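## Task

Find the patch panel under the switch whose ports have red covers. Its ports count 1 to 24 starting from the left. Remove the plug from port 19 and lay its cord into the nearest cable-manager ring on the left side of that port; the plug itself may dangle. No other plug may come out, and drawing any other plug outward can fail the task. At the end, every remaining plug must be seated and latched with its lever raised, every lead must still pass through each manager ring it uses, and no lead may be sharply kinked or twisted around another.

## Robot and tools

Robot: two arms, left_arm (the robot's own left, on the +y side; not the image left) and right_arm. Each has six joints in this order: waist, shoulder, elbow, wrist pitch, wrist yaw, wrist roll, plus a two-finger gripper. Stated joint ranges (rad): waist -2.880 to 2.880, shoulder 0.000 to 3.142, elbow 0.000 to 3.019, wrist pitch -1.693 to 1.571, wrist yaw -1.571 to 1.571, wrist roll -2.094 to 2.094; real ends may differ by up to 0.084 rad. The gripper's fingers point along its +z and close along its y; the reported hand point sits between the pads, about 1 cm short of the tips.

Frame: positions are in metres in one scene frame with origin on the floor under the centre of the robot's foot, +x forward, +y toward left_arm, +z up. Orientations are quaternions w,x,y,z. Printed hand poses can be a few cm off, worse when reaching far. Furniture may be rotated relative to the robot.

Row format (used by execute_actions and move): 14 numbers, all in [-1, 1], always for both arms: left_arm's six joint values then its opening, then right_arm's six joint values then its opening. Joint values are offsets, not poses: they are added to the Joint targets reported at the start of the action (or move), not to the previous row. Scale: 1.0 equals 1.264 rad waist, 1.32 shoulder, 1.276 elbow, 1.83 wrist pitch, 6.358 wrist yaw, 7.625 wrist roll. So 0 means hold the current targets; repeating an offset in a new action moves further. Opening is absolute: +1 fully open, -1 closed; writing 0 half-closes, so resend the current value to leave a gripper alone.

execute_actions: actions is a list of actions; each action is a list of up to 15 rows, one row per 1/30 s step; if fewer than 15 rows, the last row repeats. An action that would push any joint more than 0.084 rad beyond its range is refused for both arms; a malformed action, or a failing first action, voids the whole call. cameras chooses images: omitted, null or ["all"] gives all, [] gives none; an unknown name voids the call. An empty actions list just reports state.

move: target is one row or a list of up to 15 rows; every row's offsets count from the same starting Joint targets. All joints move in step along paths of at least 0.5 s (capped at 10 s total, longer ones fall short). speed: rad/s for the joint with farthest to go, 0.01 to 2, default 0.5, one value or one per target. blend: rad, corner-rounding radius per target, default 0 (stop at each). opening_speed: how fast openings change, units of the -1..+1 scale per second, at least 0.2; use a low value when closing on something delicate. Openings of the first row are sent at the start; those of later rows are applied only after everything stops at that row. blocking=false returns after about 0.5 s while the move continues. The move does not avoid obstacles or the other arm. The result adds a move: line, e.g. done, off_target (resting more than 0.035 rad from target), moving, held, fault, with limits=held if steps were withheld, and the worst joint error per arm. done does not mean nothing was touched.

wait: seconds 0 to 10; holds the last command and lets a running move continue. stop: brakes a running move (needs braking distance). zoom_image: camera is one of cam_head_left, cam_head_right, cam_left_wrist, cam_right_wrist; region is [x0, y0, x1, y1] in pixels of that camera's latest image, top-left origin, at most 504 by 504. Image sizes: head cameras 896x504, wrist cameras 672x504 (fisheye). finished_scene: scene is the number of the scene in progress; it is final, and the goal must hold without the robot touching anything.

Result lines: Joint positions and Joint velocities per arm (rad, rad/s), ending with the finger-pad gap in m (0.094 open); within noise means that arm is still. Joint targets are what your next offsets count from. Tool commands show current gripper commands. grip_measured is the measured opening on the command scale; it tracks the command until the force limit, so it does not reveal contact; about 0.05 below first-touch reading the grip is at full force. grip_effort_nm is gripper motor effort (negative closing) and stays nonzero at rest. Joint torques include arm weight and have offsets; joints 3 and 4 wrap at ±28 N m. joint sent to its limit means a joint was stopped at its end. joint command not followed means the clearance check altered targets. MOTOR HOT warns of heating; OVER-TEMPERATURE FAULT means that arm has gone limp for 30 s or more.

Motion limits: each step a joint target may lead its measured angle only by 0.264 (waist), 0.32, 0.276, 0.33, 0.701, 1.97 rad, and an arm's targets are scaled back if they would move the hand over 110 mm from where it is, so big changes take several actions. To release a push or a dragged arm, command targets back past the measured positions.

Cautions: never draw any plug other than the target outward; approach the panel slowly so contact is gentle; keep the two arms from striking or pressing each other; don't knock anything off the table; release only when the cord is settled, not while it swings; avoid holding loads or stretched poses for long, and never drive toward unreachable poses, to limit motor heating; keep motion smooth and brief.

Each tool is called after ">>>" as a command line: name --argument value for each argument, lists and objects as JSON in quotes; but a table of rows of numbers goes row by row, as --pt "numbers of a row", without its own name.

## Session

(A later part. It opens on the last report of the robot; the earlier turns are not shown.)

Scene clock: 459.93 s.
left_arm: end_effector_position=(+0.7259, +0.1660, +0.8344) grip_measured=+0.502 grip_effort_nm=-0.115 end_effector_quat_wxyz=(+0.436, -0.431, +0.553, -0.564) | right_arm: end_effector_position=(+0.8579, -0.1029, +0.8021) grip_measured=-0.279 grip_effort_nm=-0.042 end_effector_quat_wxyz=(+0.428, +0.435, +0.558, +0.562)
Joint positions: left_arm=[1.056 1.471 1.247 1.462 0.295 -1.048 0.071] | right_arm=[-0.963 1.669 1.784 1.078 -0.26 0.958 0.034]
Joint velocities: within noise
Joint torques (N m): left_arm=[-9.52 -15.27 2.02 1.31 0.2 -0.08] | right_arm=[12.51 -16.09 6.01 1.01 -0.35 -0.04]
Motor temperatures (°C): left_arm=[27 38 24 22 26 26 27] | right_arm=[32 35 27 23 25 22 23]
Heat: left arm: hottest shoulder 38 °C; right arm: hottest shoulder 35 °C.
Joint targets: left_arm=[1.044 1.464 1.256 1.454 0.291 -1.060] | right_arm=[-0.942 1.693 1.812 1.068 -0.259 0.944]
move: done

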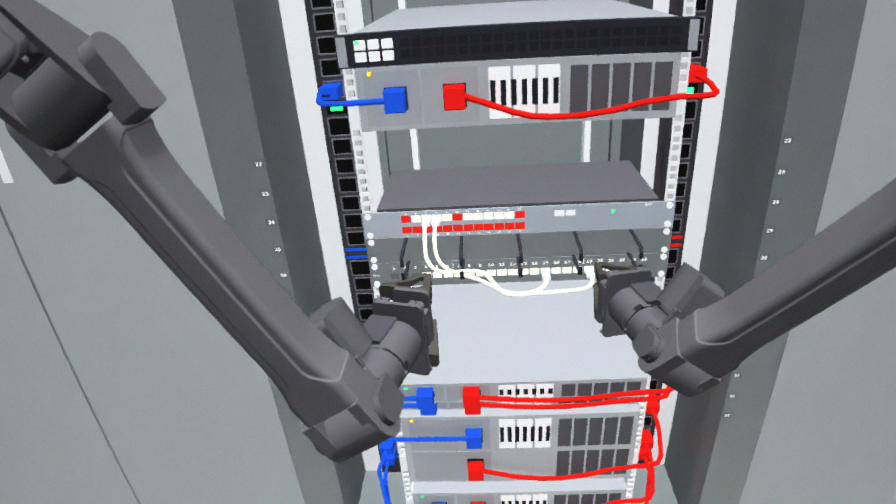

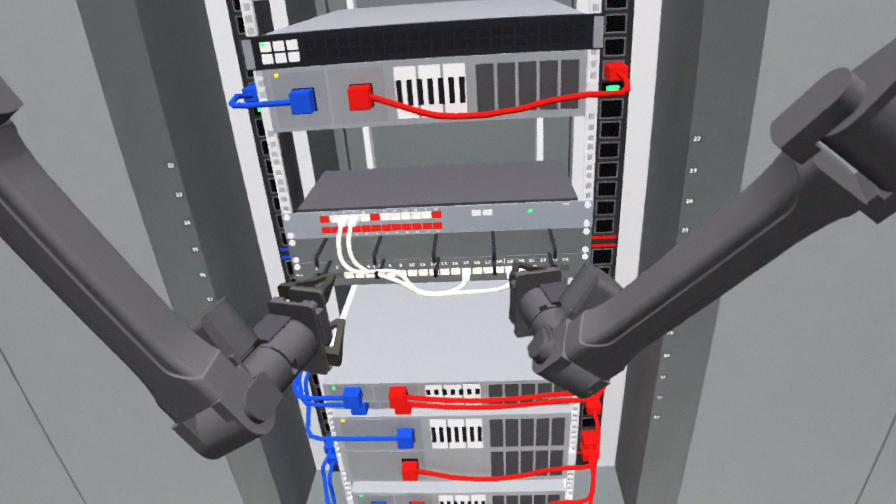

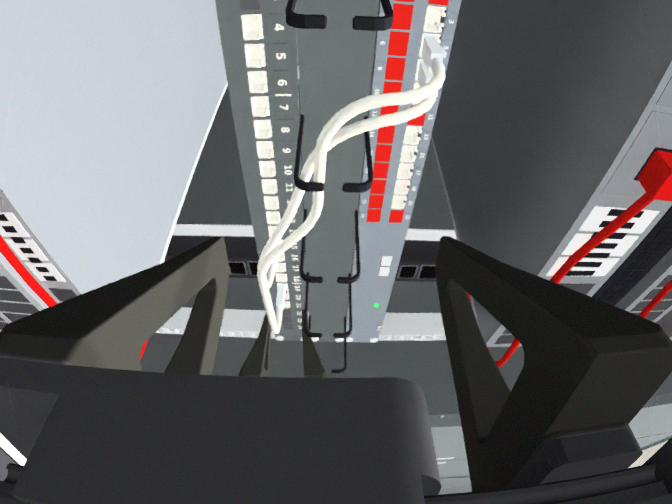

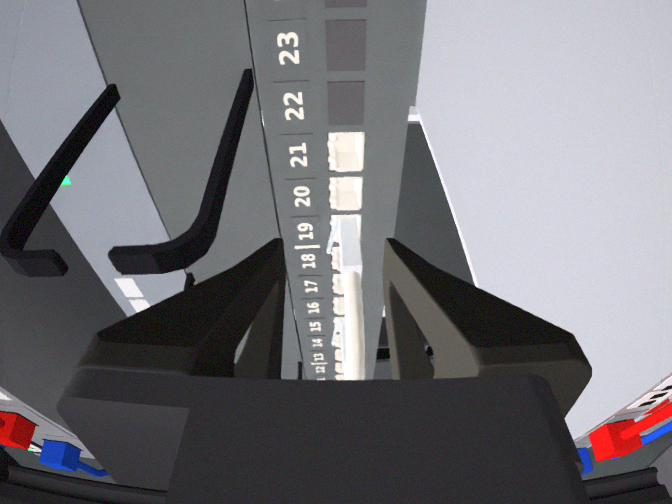

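>>> move --target '[0,0,0,0,0,0,0.5,0,0.0197,0.0423,-0.0145,0.0006,0,-0.28]' --speed 0.1 --cameras '["cam_right_wrist","cam_head_left","cam_head_right","cam_left_wrist"]'

>>> zoom_image --camera "cam_right_wrist" --region '[220, 80, 460, 400]'

>>> zoom_image --camera "cam_head_left" --region '[550, 240, 650, 320]'

>>> zoom_image --camera "cam_left_wrist" --region '[240, 240, 350, 390]'

Scene clock: 495.23 s.
left_arm: end_effector_position=(+0.7259, +0.1660, +0.8344) grip_measured=+0.502 grip_effort_nm=-0.110 end_effector_quat_wxyz=(+0.436, -0.431, +0.553, -0.564) | right_arm: end_effector_position=(+0.8660, -0.0993, +0.7956) grip_measured=-0.279 grip_effort_nm=-0.046 end_effector_quat_wxyz=(+0.428, +0.435, +0.559, +0.561)
Joint positions: left_arm=[1.056 1.471 1.247 1.462 0.295 -1.048 0.071] | right_arm=[-0.963 1.695 1.834 1.051 -0.258 0.958 0.034]
Joint velocities: within noise
Joint torques (N m): left_arm=[-9.41 -15.27 2.03 1.32 0.2 -0.06] | right_arm=[12.86 -16.44 6.53 1.1 -0.27 -0.06]
Motor temperatures (°C): left_arm=[27 38 24 22 26 26 27] | right_arm=[32 38 27 23 25 22 23]
Heat: left arm: hottest shoulder 38 °C; right arm: hottest shoulder 38 °C.
Joint targets: left_arm=[1.044 1.464 1.256 1.454 0.291 -1.060] | right_arm=[-0.942 1.719 1.865 1.042 -0.255 0.944]
move: done

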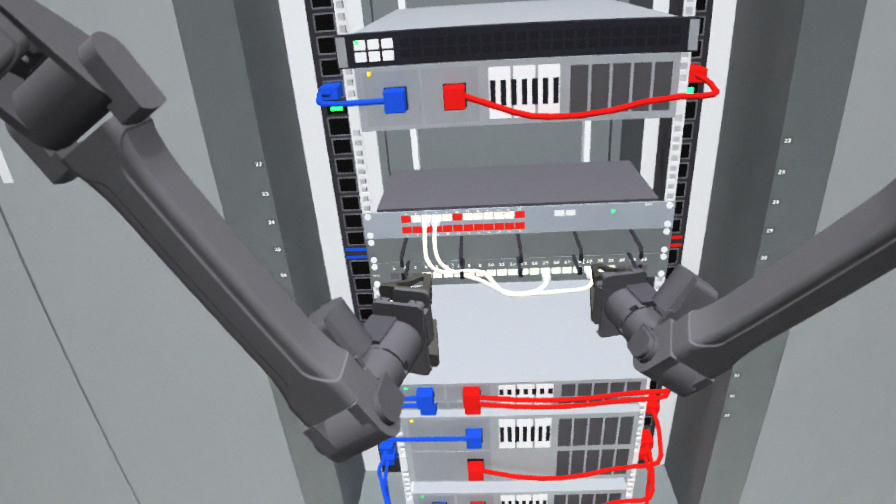

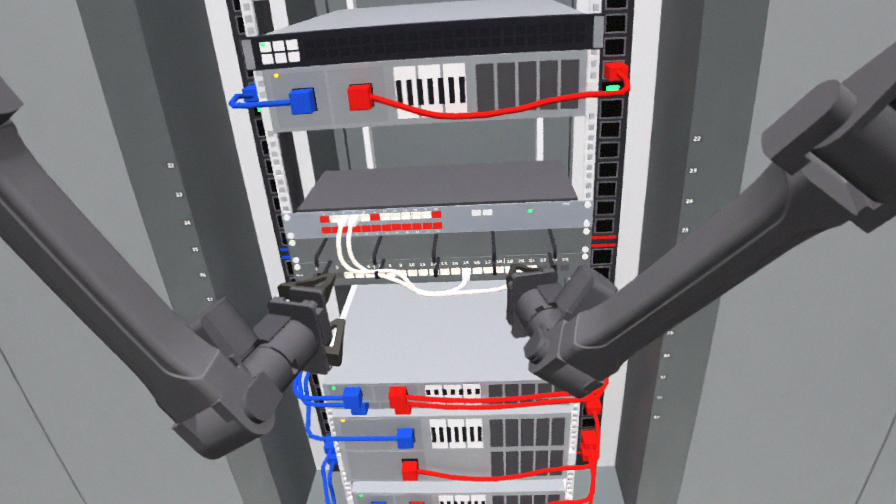

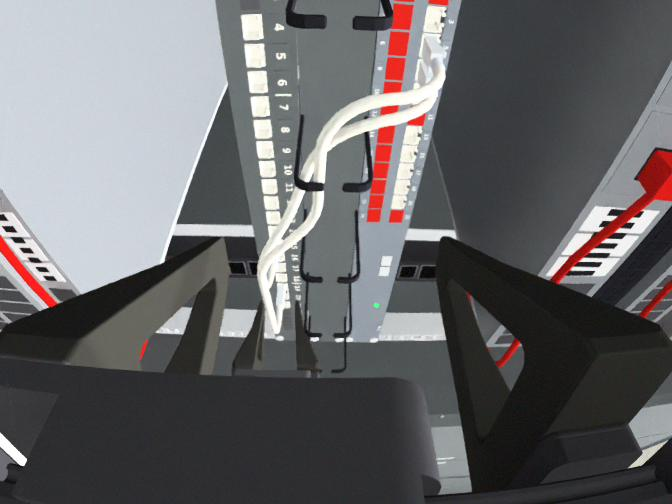

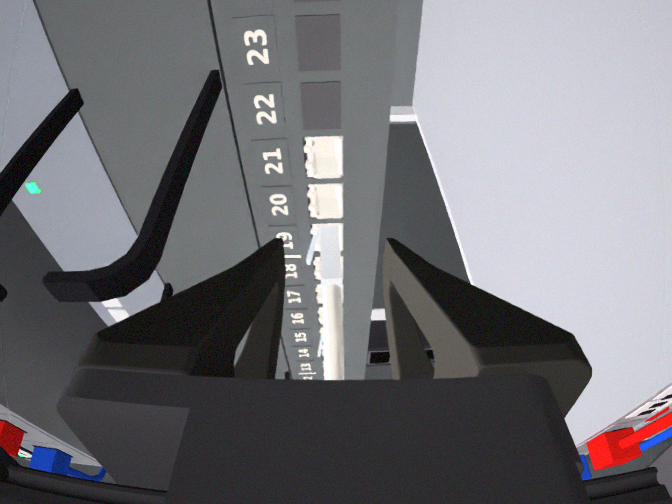

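Scaled by 1.575 from the camera's 672x504 image, which has a finer 960x720 frame.

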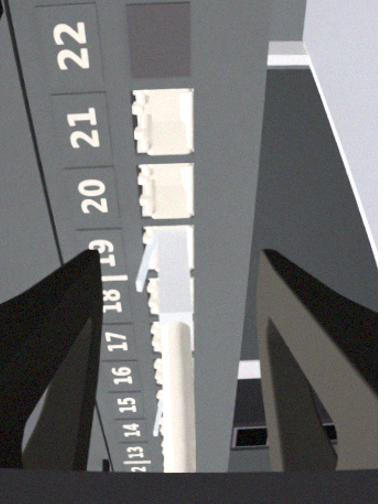

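Scaled by 5.040 from the camera's 896x504 image, which has a finer 1280x720 frame.

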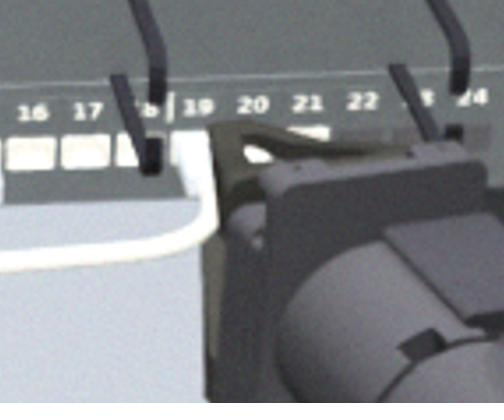

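Scaled by 3.360 from the camera's 672x504 image, which has a finer 960x720 frame.

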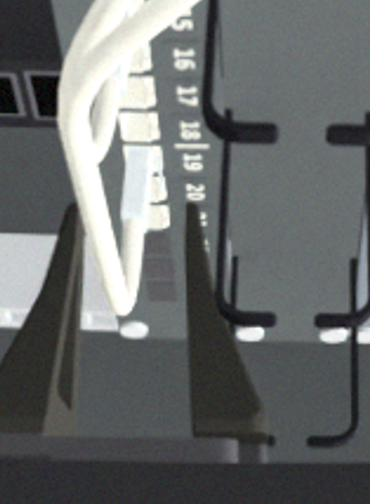

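>>> move --target '[0,0,0,0,0,0,0.5,0.0111,0.0091,0.0212,-0.0079,0.0009,-0.0024,-0.28]' --speed 0.1 --cameras '["cam_right_wrist","cam_head_left","cam_left_wrist"]'

>>> zoom_image --camera "cam_right_wrist" --region '[220, 80, 460, 400]'

>>> zoom_image --camera "cam_head_left" --region '[550, 240, 650, 320]'

>>> zoom_image --camera "cam_left_wrist" --region '[240, 240, 350, 390]'

Scene clock: 523.57 s.
left_arm: end_effector_position=(+0.7259, +0.1660, +0.8344) grip_measured=+0.502 grip_effort_nm=-0.115 end_effector_quat_wxyz=(+0.436, -0.431, +0.553, -0.564) | right_arm: end_effector_position=(+0.8716, -0.0923, +0.7984) grip_measured=-0.279 grip_effort_nm=-0.037 end_effector_quat_wxyz=(+0.430, +0.434, +0.558, +0.561)
Joint positions: left_arm=[1.056 1.471 1.247 1.462 0.295 -1.048 0.071] | right_arm=[-0.949 1.707 1.861 1.037 -0.252 0.941 0.034]
Joint velocities: within noise
Joint torques (N m): left_arm=[-9.52 -15.27 2.03 1.35 0.2 -0.09] | right_arm=[12.86 -16.44 6.53 1.09 -0.28 -0.09]
Motor temperatures (°C): left_arm=[27 38 24 22 26 26 27] | right_arm=[32 36 28 23 25 22 23]
Heat: left arm: hottest shoulder 38 °C; right arm: hottest shoulder 36 °C.
Joint targets: left_arm=[1.044 1.464 1.256 1.454 0.291 -1.059] | right_arm=[-0.927 1.731 1.893 1.027 -0.249 0.926]
move: done
Images, in order (width x height): cam_head_left 896x504, cam_left_wrist 672x504, cam_right_wrist 672x504.

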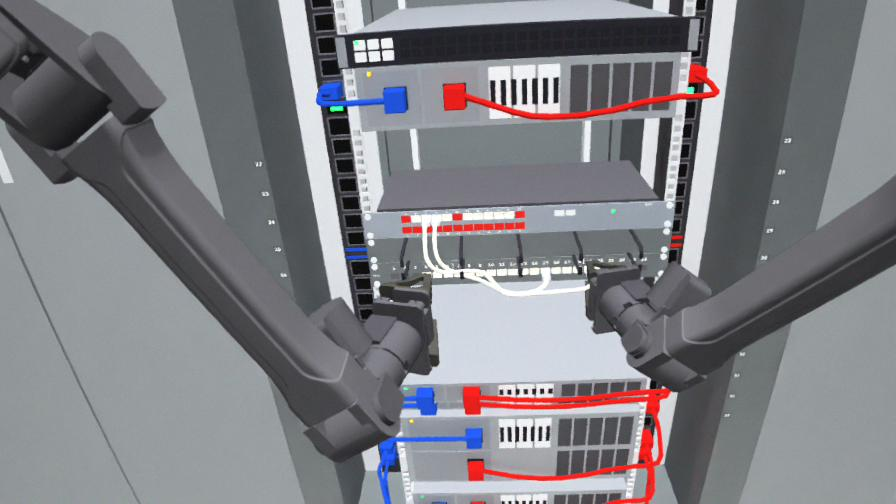

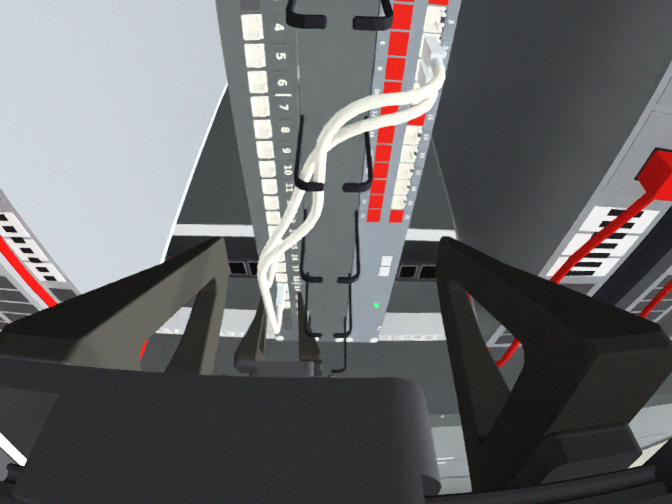

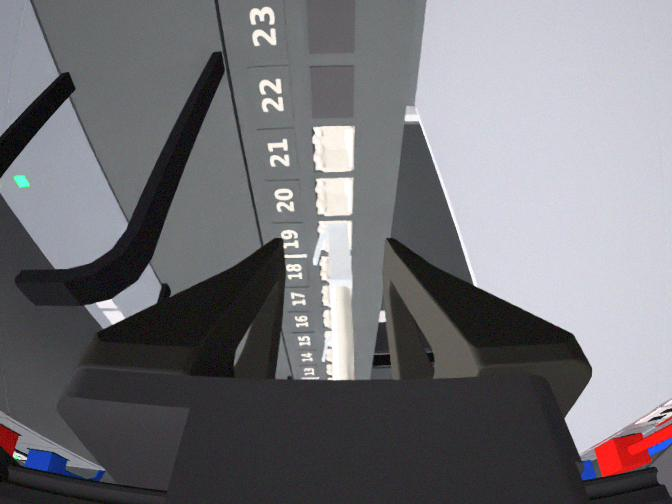

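Scaled by 1.575 from the camera's 672x504 image, which has a finer 960x720 frame.

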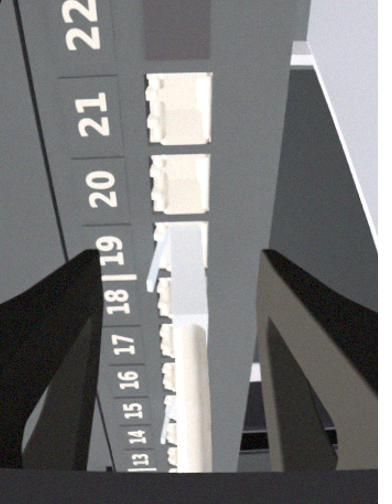

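Scaled by 5.040 from the camera's 896x504 image, which has a finer 1280x720 frame.

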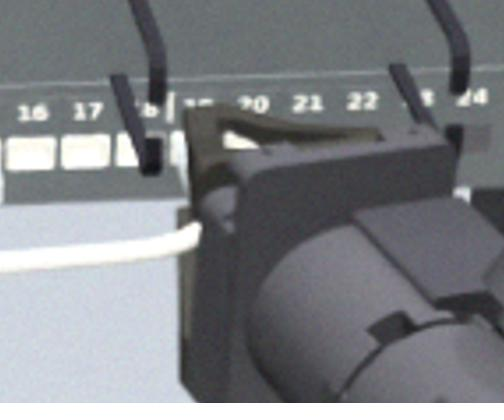

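Scaled by 3.360 from the camera's 672x504 image, which has a finer 960x720 frame.

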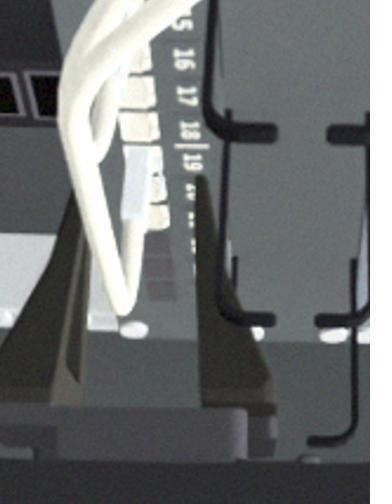

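>>> move --target '[0,0,0,0,0,0,0.5,0,0,0,0,0,0,-1]' --opening_speed 0.25 --cameras '["cam_right_wrist","cam_head_left","cam_left_wrist"]'

>>> zoom_image --camera "cam_right_wrist" --region '[220, 80, 460, 400]'

>>> zoom_image --camera "cam_left_wrist" --region '[240, 240, 350, 390]'

Scene clock: 544.43 s.
left_arm: end_effector_position=(+0.7259, +0.1660, +0.8344) grip_measured=+0.502 grip_effort_nm=-0.115 end_effector_quat_wxyz=(+0.436, -0.431, +0.553, -0.564) | right_arm: end_effector_position=(+0.8715, -0.0923, +0.7974) grip_measured=-0.865 grip_effort_nm=-0.999 end_effector_quat_wxyz=(+0.432, +0.434, +0.560, +0.558)
Joint positions: left_arm=[1.056 1.471 1.247 1.462 0.295 -1.048 0.071] | right_arm=[-0.949 1.707 1.862 1.035 -0.249 0.934 0.006]
Joint velocities: within noise
Joint torques (N m): left_arm=[-9.58 -15.33 2.03 1.36 0.21 -0.07] | right_arm=[12.92 -16.15 6.61 1.09 -0.4 0.01]
Motor temperatures (°C): left_arm=[27 38 24 22 26 26 27] | right_arm=[32 38 28 23 25 22 23]
Heat: left arm: hottest shoulder 38 °C; right arm: hottest shoulder 38 °C.
Joint targets: left_arm=[1.044 1.464 1.256 1.454 0.291 -1.060] | right_arm=[-0.928 1.730 1.893 1.027 -0.250 0.926]
move: done
Images, in order (width x height): cam_head_left 896x504, cam_left_wrist 672x504, cam_right_wrist 672x504.

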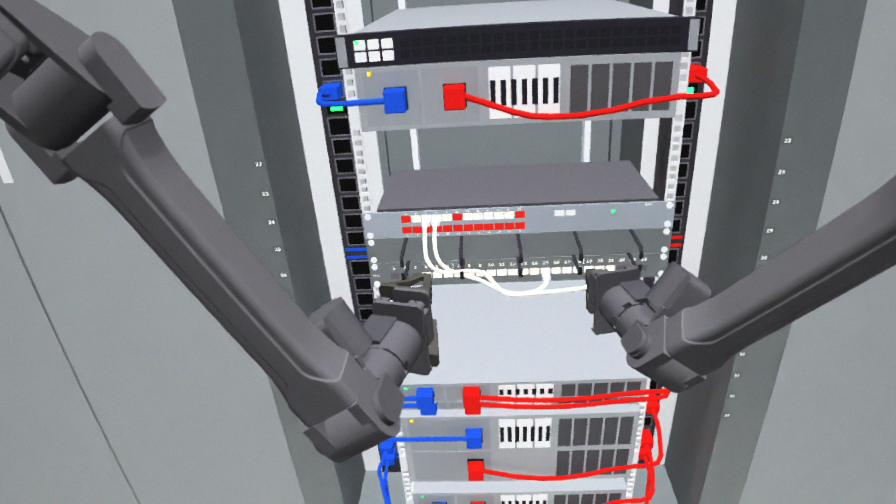

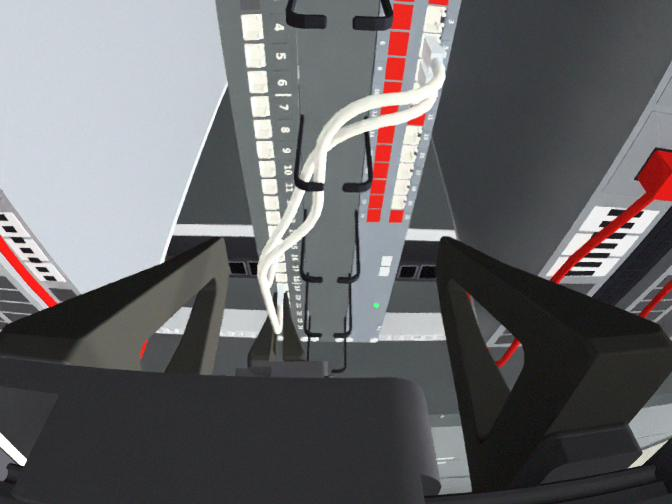

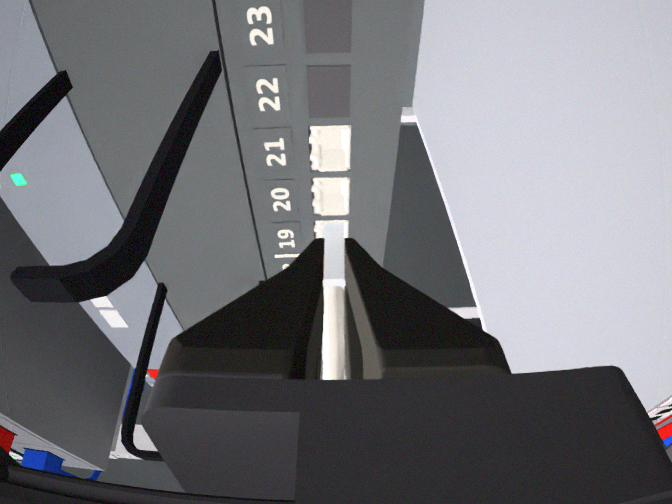

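Scaled by 1.575 from the camera's 672x504 image, which has a finer 960x720 frame.

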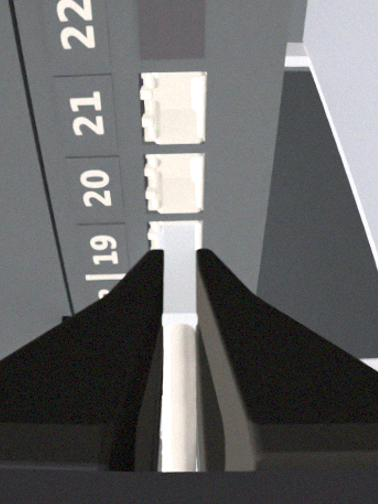

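Scaled by 3.360 from the camera's 672x504 image, which has a finer 960x720 frame.

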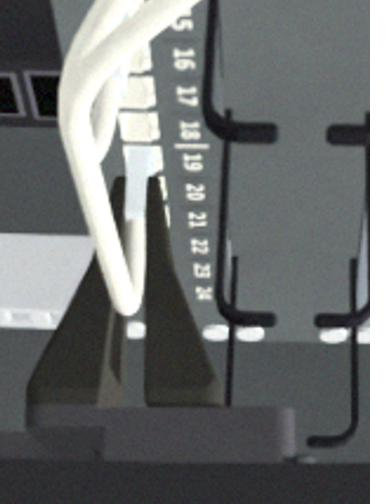

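>>> move --target '[0,0,0,0,0,0,0.5,-0.040,0.0227,-0.050,0,0,0,-1]' --speed 0.1 --cameras '["cam_right_wrist"]'

Scene clock: 582.07 s.
left_arm: end_effector_position=(+0.7259, +0.1660, +0.8344) grip_measured=+0.502 grip_effort_nm=-0.110 end_effector_quat_wxyz=(+0.436, -0.431, +0.553, -0.564) | right_arm: end_effector_position=(+0.8701, -0.0916, +0.7957) grip_measured=-0.865 grip_effort_nm=-0.994 end_effector_quat_wxyz=(+0.431, +0.434, +0.562, +0.557)
Joint positions: left_arm=[1.056 1.471 1.247 1.462 0.295 -1.048 0.071] | right_arm=[-0.95 1.709 1.86 1.035 -0.249 0.933 0.006]
Joint velocities: within noise
Joint torques (N m): left_arm=[-9.41 -15.15 2.03 1.31 0.21 -0.08] | right_arm=[9 -13.74 1.47 1.14 -0.41 0.02]
Motor temperatures (°C): left_arm=[27 38 24 22 26 26 27] | right_arm=[32 39 28 23 25 22 25]
Heat: left arm: hottest shoulder 38 °C; right arm: hottest shoulder 39 °C.
Joint targets: left_arm=[1.044 1.464 1.256 1.454 0.291 -1.060] | right_arm=[-0.978 1.760 1.829 1.027 -0.250 0.926]
move: off_target (right_arm); right_arm: the shoulder is farthest, 0.051 rad from its target
Images, in order (width x height): cam_right_wrist 672x504.

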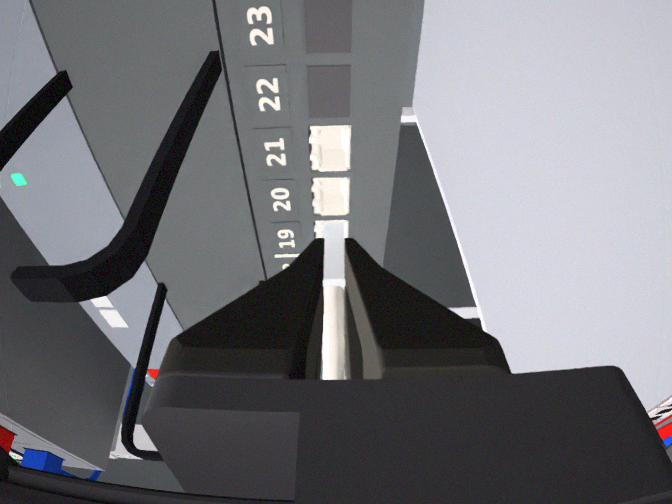

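>>> move --target '[0,0,0,0,0,0,0.5,-0.008,0.015,-0.022,0,0,0,-1]' --speed 0.1 --cameras '[]'

>>> move --target '[0,0,0,0,0,0,0.5,-0.005,0.010,-0.018,0,0,0,-1]' --speed 0.1 --cameras '["cam_right_wrist"]'

Scene clock: 591.13 s.
left_arm: end_effector_position=(+0.7259, +0.1660, +0.8344) grip_measured=+0.502 grip_effort_nm=-0.115 end_effector_quat_wxyz=(+0.436, -0.431, +0.553, -0.564) | right_arm: end_effector_position=(+0.8665, -0.0900, +0.7927) grip_measured=-0.865 grip_effort_nm=-1.004 end_effector_quat_wxyz=(+0.427, +0.433, +0.565, +0.557)
Joint positions: left_arm=[1.056 1.471 1.247 1.462 0.295 -1.048 0.071] | right_arm=[-0.951 1.709 1.851 1.035 -0.251 0.933 0.006]
Joint velocities: within noise
Joint torques (N m): left_arm=[-9.64 -15.15 2 1.35 0.21 -0.08] | right_arm=[8.41 -12.4 -0.18 1.09 -0.35 0.01]
Motor temperatures (°C): left_arm=[27 38 24 22 26 26 27] | right_arm=[32 38 27 23 25 22 25]
Heat: left arm: hottest shoulder 38 °C; right arm: hottest shoulder 38 °C.
Joint targets: left_arm=[1.044 1.464 1.256 1.454 0.291 -1.060] | right_arm=[-0.988 1.780 1.801 1.027 -0.250 0.926]
move: off_target (right_arm); right_arm: the shoulder is farthest, 0.071 rad from its target
No camera images: "cameras" was empty.

Scene clock: 592.40 s.
left_arm: end_effector_position=(+0.7259, +0.1660, +0.8344) grip_measured=+0.502 grip_effort_nm=-0.115 end_effector_quat_wxyz=(+0.436, -0.431, +0.553, -0.564) | right_arm: end_effector_position=(+0.7891, -0.0490, +0.7063) grip_measured=-0.865 grip_effort_nm=-0.994 end_effector_quat_wxyz=(+0.363, +0.442, +0.619, +0.538)
Joint positions: left_arm=[1.056 1.471 1.247 1.462 0.295 -1.048 0.071] | right_arm=[-0.98 1.802 1.776 1.033 -0.252 0.933 0.006]
Joint velocities: within noise
Joint torques (N m): left_arm=[-9.47 -15.21 2.02 1.28 0.21 -0.08] | right_arm=[10.34 -17.08 2.92 1.26 -0.3 0.01]
Motor temperatures (°C): left_arm=[27 38 24 22 26 26 27] | right_arm=[32 38 27 23 25 22 25]
Heat: left arm: hottest shoulder 38 °C; right arm: hottest shoulder 38 °C.
Joint targets: left_arm=[1.044 1.464 1.256 1.454 0.291 -1.060] | right_arm=[-0.995 1.794 1.778 1.027 -0.250 0.926]
move: done
Images, in order (width x height): cam_right_wrist 672x504.

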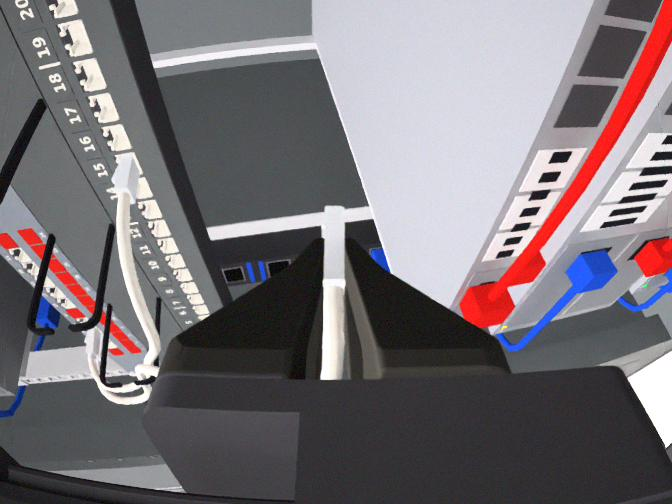

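>>> zoom_image --camera "cam_right_wrist" --region '[0, 180, 220, 420]'

>>> wait --seconds 0.2

>>> zoom_image --camera "cam_left_wrist" --region '[220, 0, 460, 400]'

>>> zoom_image --camera "cam_head_left" --region '[400, 200, 640, 380]'

>>> zoom_image --camera "cam_head_right" --region '[320, 200, 560, 380]'

Scaled by 2.100 from the camera's 672x504 image, which has a finer 960x720 frame.

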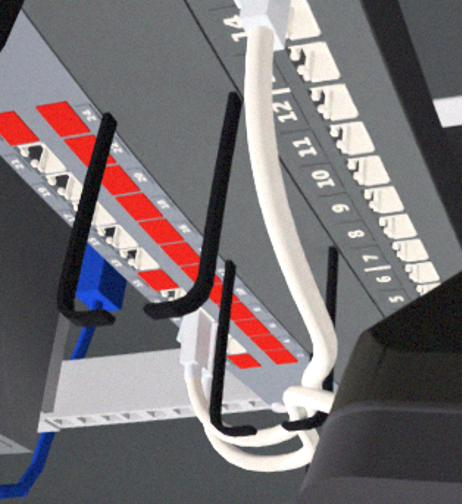

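Scene clock: 600.40 s.
left_arm: end_effector_position=(+0.7259, +0.1660, +0.8344) grip_measured=+0.502 grip_effort_nm=-0.115 end_effector_quat_wxyz=(+0.436, -0.431, +0.553, -0.564) | right_arm: end_effector_position=(+0.7891, -0.0490, +0.7063) grip_measured=-0.865 grip_effort_nm=-0.999 end_effector_quat_wxyz=(+0.363, +0.442, +0.619, +0.538)
Joint positions: left_arm=[1.056 1.471 1.247 1.462 0.295 -1.048 0.071] | right_arm=[-0.98 1.802 1.776 1.033 -0.252 0.933 0.006]
Joint velocities: within noise
Joint torques (N m): left_arm=[-9.64 -15.15 1.98 1.4 0.21 -0.08] | right_arm=[10.7 -17.38 2.92 1.22 -0.31 0.01]
Motor temperatures (°C): left_arm=[27 38 24 22 26 26 27] | right_arm=[32 38 27 23 25 22 25]
Heat: left arm: hottest shoulder 38 °C; right arm: hottest shoulder 38 °C.
Joint targets: left_arm=[1.044 1.464 1.256 1.454 0.291 -1.060] | right_arm=[-0.995 1.794 1.778 1.027 -0.250 0.926]
Tool commands: left_gripper/opening=+0.5 right_gripper/opening=-1.0
wait: 0.20 s; at rest from the start

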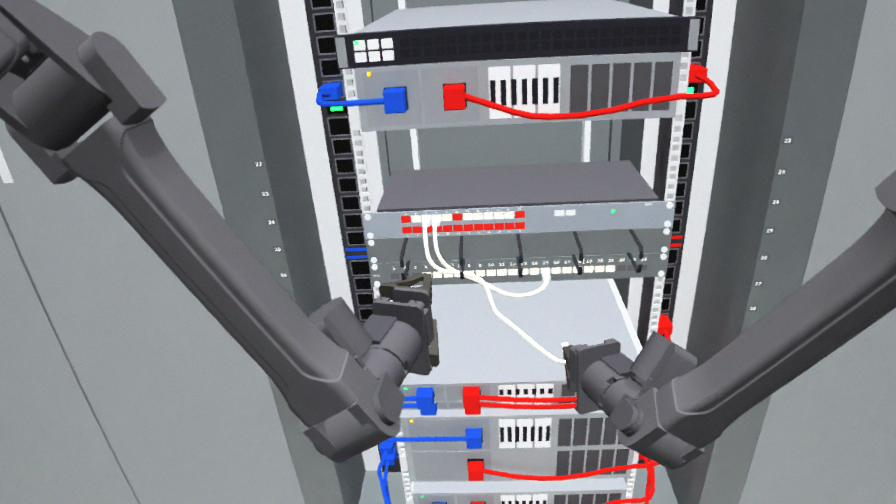

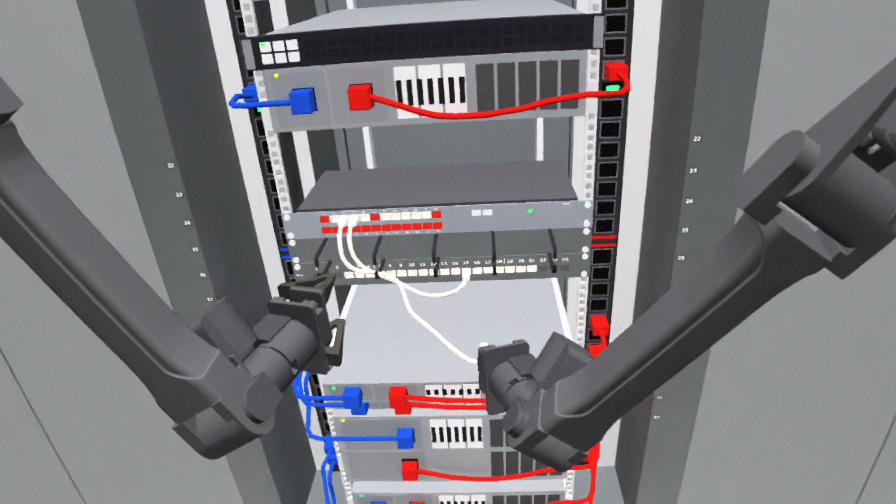

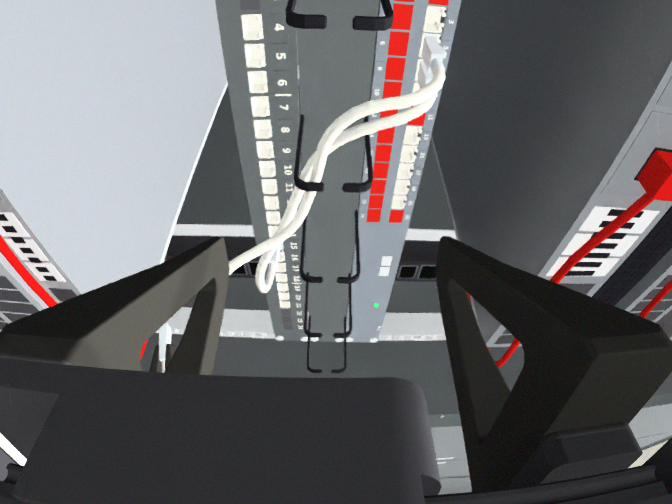

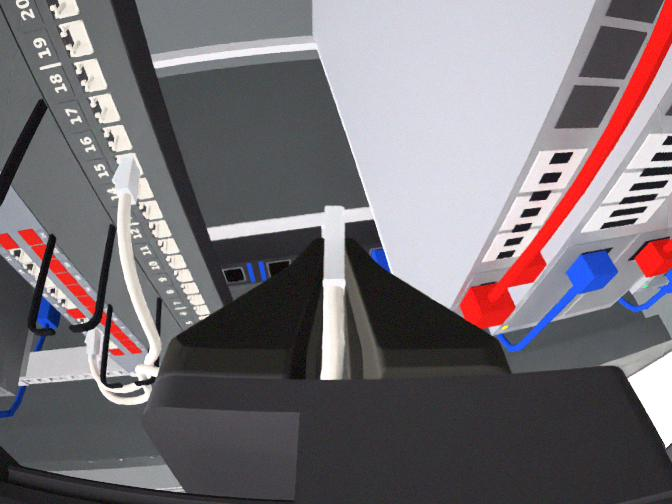

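Scaled by 1.260 from the camera's 672x504 image, which has a finer 960x720 frame.

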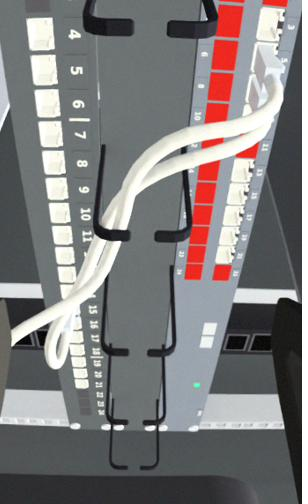

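Scaled by 2.100 from the camera's 896x504 image, which has a finer 1280x720 frame.

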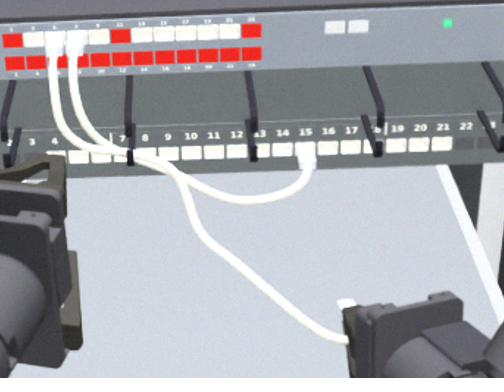

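Scaled by 2.100 from the camera's 896x504 image, which has a finer 1280x720 frame.

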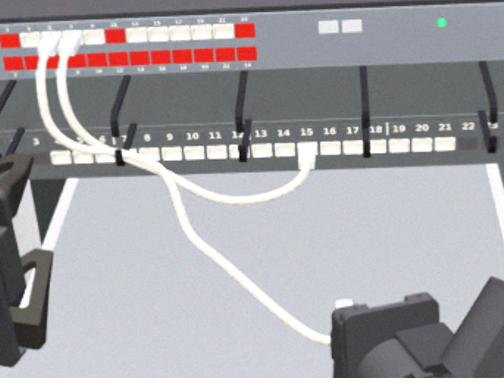

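>>> move --target '[0,0,0,0,0,0,0.5,0.0759,0.3288,0.4600,0.0268,0.0016,-0.0034,-1]' --speed 0.3

>>> zoom_image --camera "cam_head_left" --region '[400, 200, 640, 400]'

Scene clock: 669.10 s.
left_arm: end_effector_position=(+0.7259, +0.1660, +0.8344) grip_measured=+0.502 grip_effort_nm=-0.115 end_effector_quat_wxyz=(+0.436, -0.431, +0.553, -0.564) | right_arm: end_effector_position=(+0.8017, +0.0297, +0.6623) grip_measured=-0.865 grip_effort_nm=-0.999 end_effector_quat_wxyz=(+0.432, +0.435, +0.556, +0.561)
Joint positions: left_arm=[1.056 1.471 1.247 1.462 0.295 -1.048 0.071] | right_arm=[-0.923 2.207 2.339 1.061 -0.242 0.919 0.006]
Joint velocities: within noise
Joint torques (N m): left_arm=[-9.29 -15.21 1.99 1.35 0.21 -0.07] | right_arm=[17.38 -13.63 5.98 2.11 -0.31 -0.12]
Motor temperatures (°C): left_arm=[27 38 24 22 26 26 27] | right_arm=[32 38 26 23 25 22 26]
Heat: left arm: hottest shoulder 38 °C; right arm: hottest shoulder 38 °C.
Joint targets: left_arm=[1.044 1.464 1.256 1.454 0.291 -1.060] | right_arm=[-0.899 2.228 2.365 1.076 -0.240 0.900]
move: done

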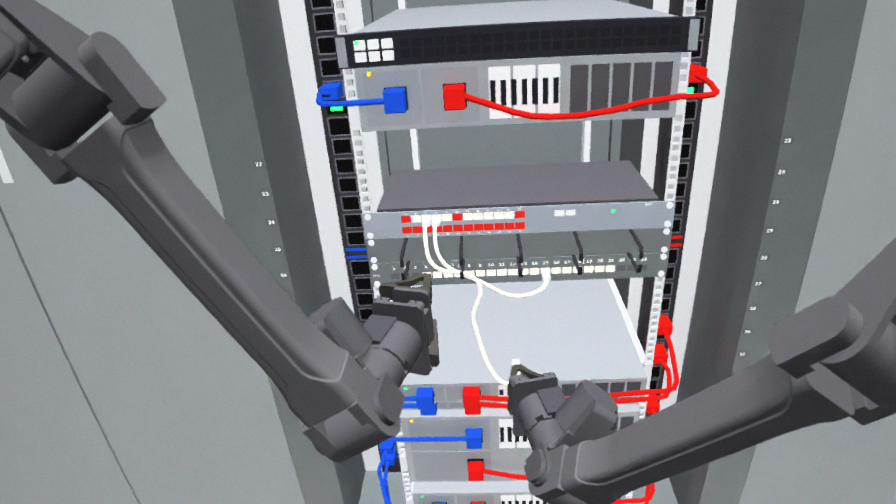

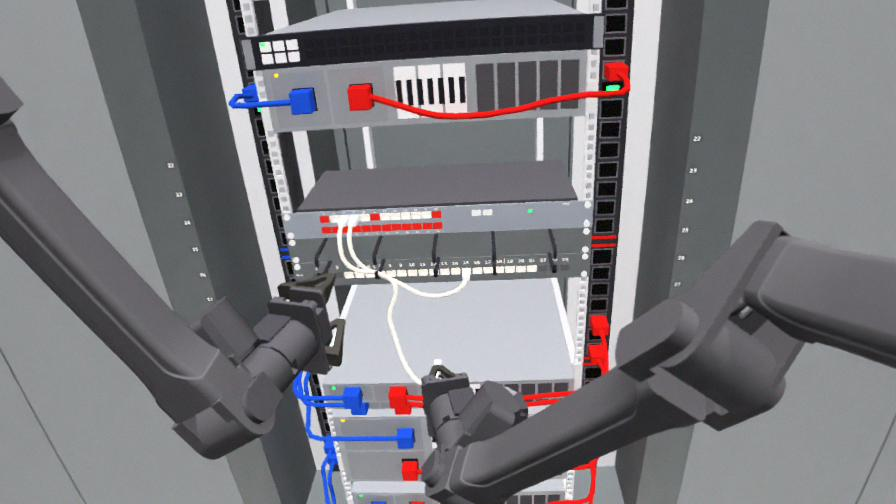

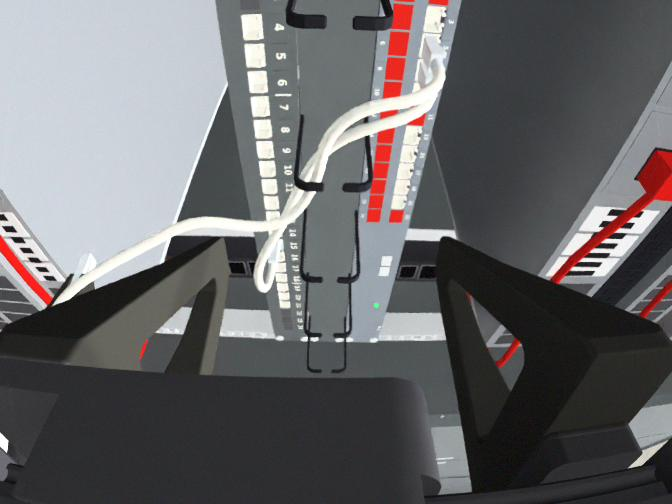

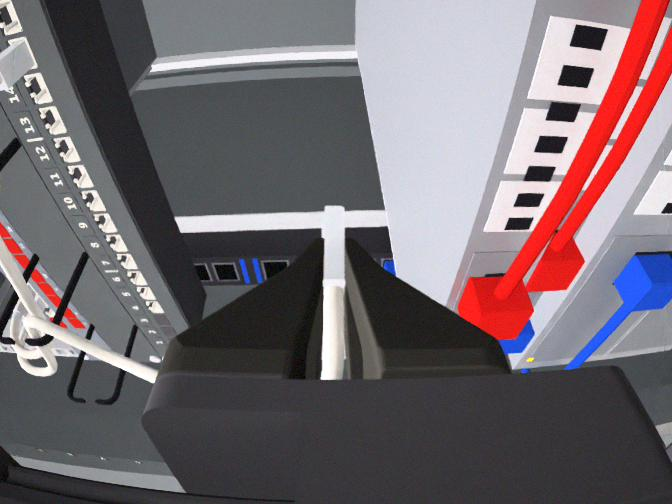

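Scaled by 2.100 from the camera's 896x504 image, which has a finer 1280x720 frame.

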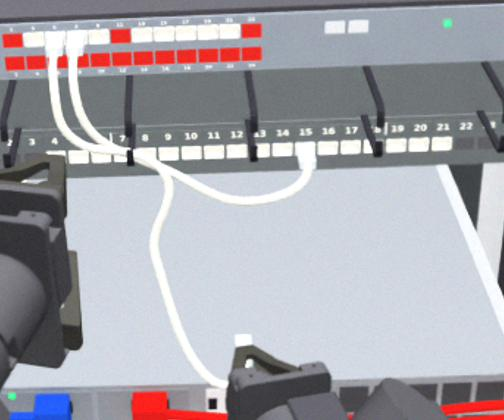

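>>> move --target '[0,0,0,0,0,0,0.5,0,0,0,0,0,0,-0.3]' --opening_speed 0.3

Scene clock: 679.07 s.
left_arm: end_effector_position=(+0.7259, +0.1660, +0.8344) grip_measured=+0.502 grip_effort_nm=-0.110 end_effector_quat_wxyz=(+0.436, -0.431, +0.553, -0.564) | right_arm: end_effector_position=(+0.8018, +0.0296, +0.6621) grip_measured=-0.302 grip_effort_nm=0.110 end_effector_quat_wxyz=(+0.434, +0.434, +0.557, +0.560)
Joint positions: left_arm=[1.056 1.471 1.247 1.462 0.295 -1.048 0.071] | right_arm=[-0.923 2.207 2.339 1.061 -0.24 0.914 0.033]
Joint velocities: within noise
Joint torques (N m): left_arm=[-9.47 -15.27 2 1.26 0.2 -0.07] | right_arm=[17.49 -13.27 6.02 2.13 -0.37 -0.07]
Motor temperatures (°C): left_arm=[27 38 24 22 26 26 27] | right_arm=[32 38 26 23 25 22 26]
Heat: left arm: hottest shoulder 38 °C; right arm: hottest shoulder 38 °C.
Joint targets: left_arm=[1.044 1.464 1.256 1.454 0.291 -1.060] | right_arm=[-0.899 2.227 2.365 1.076 -0.240 0.900]
move: done

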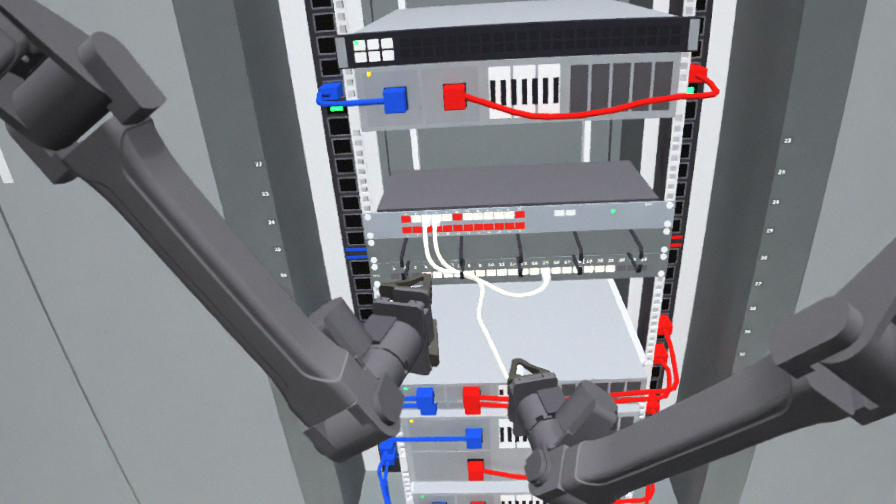

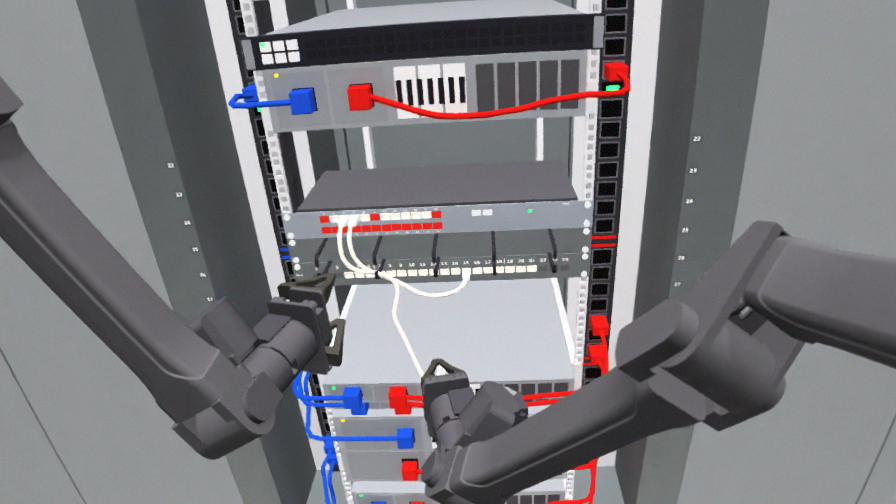

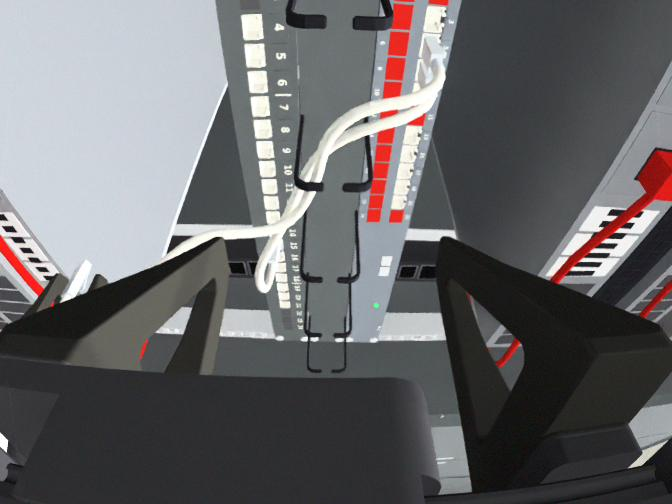

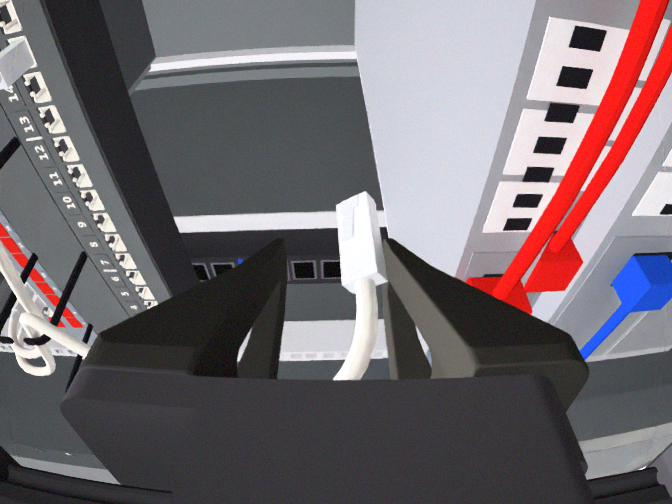

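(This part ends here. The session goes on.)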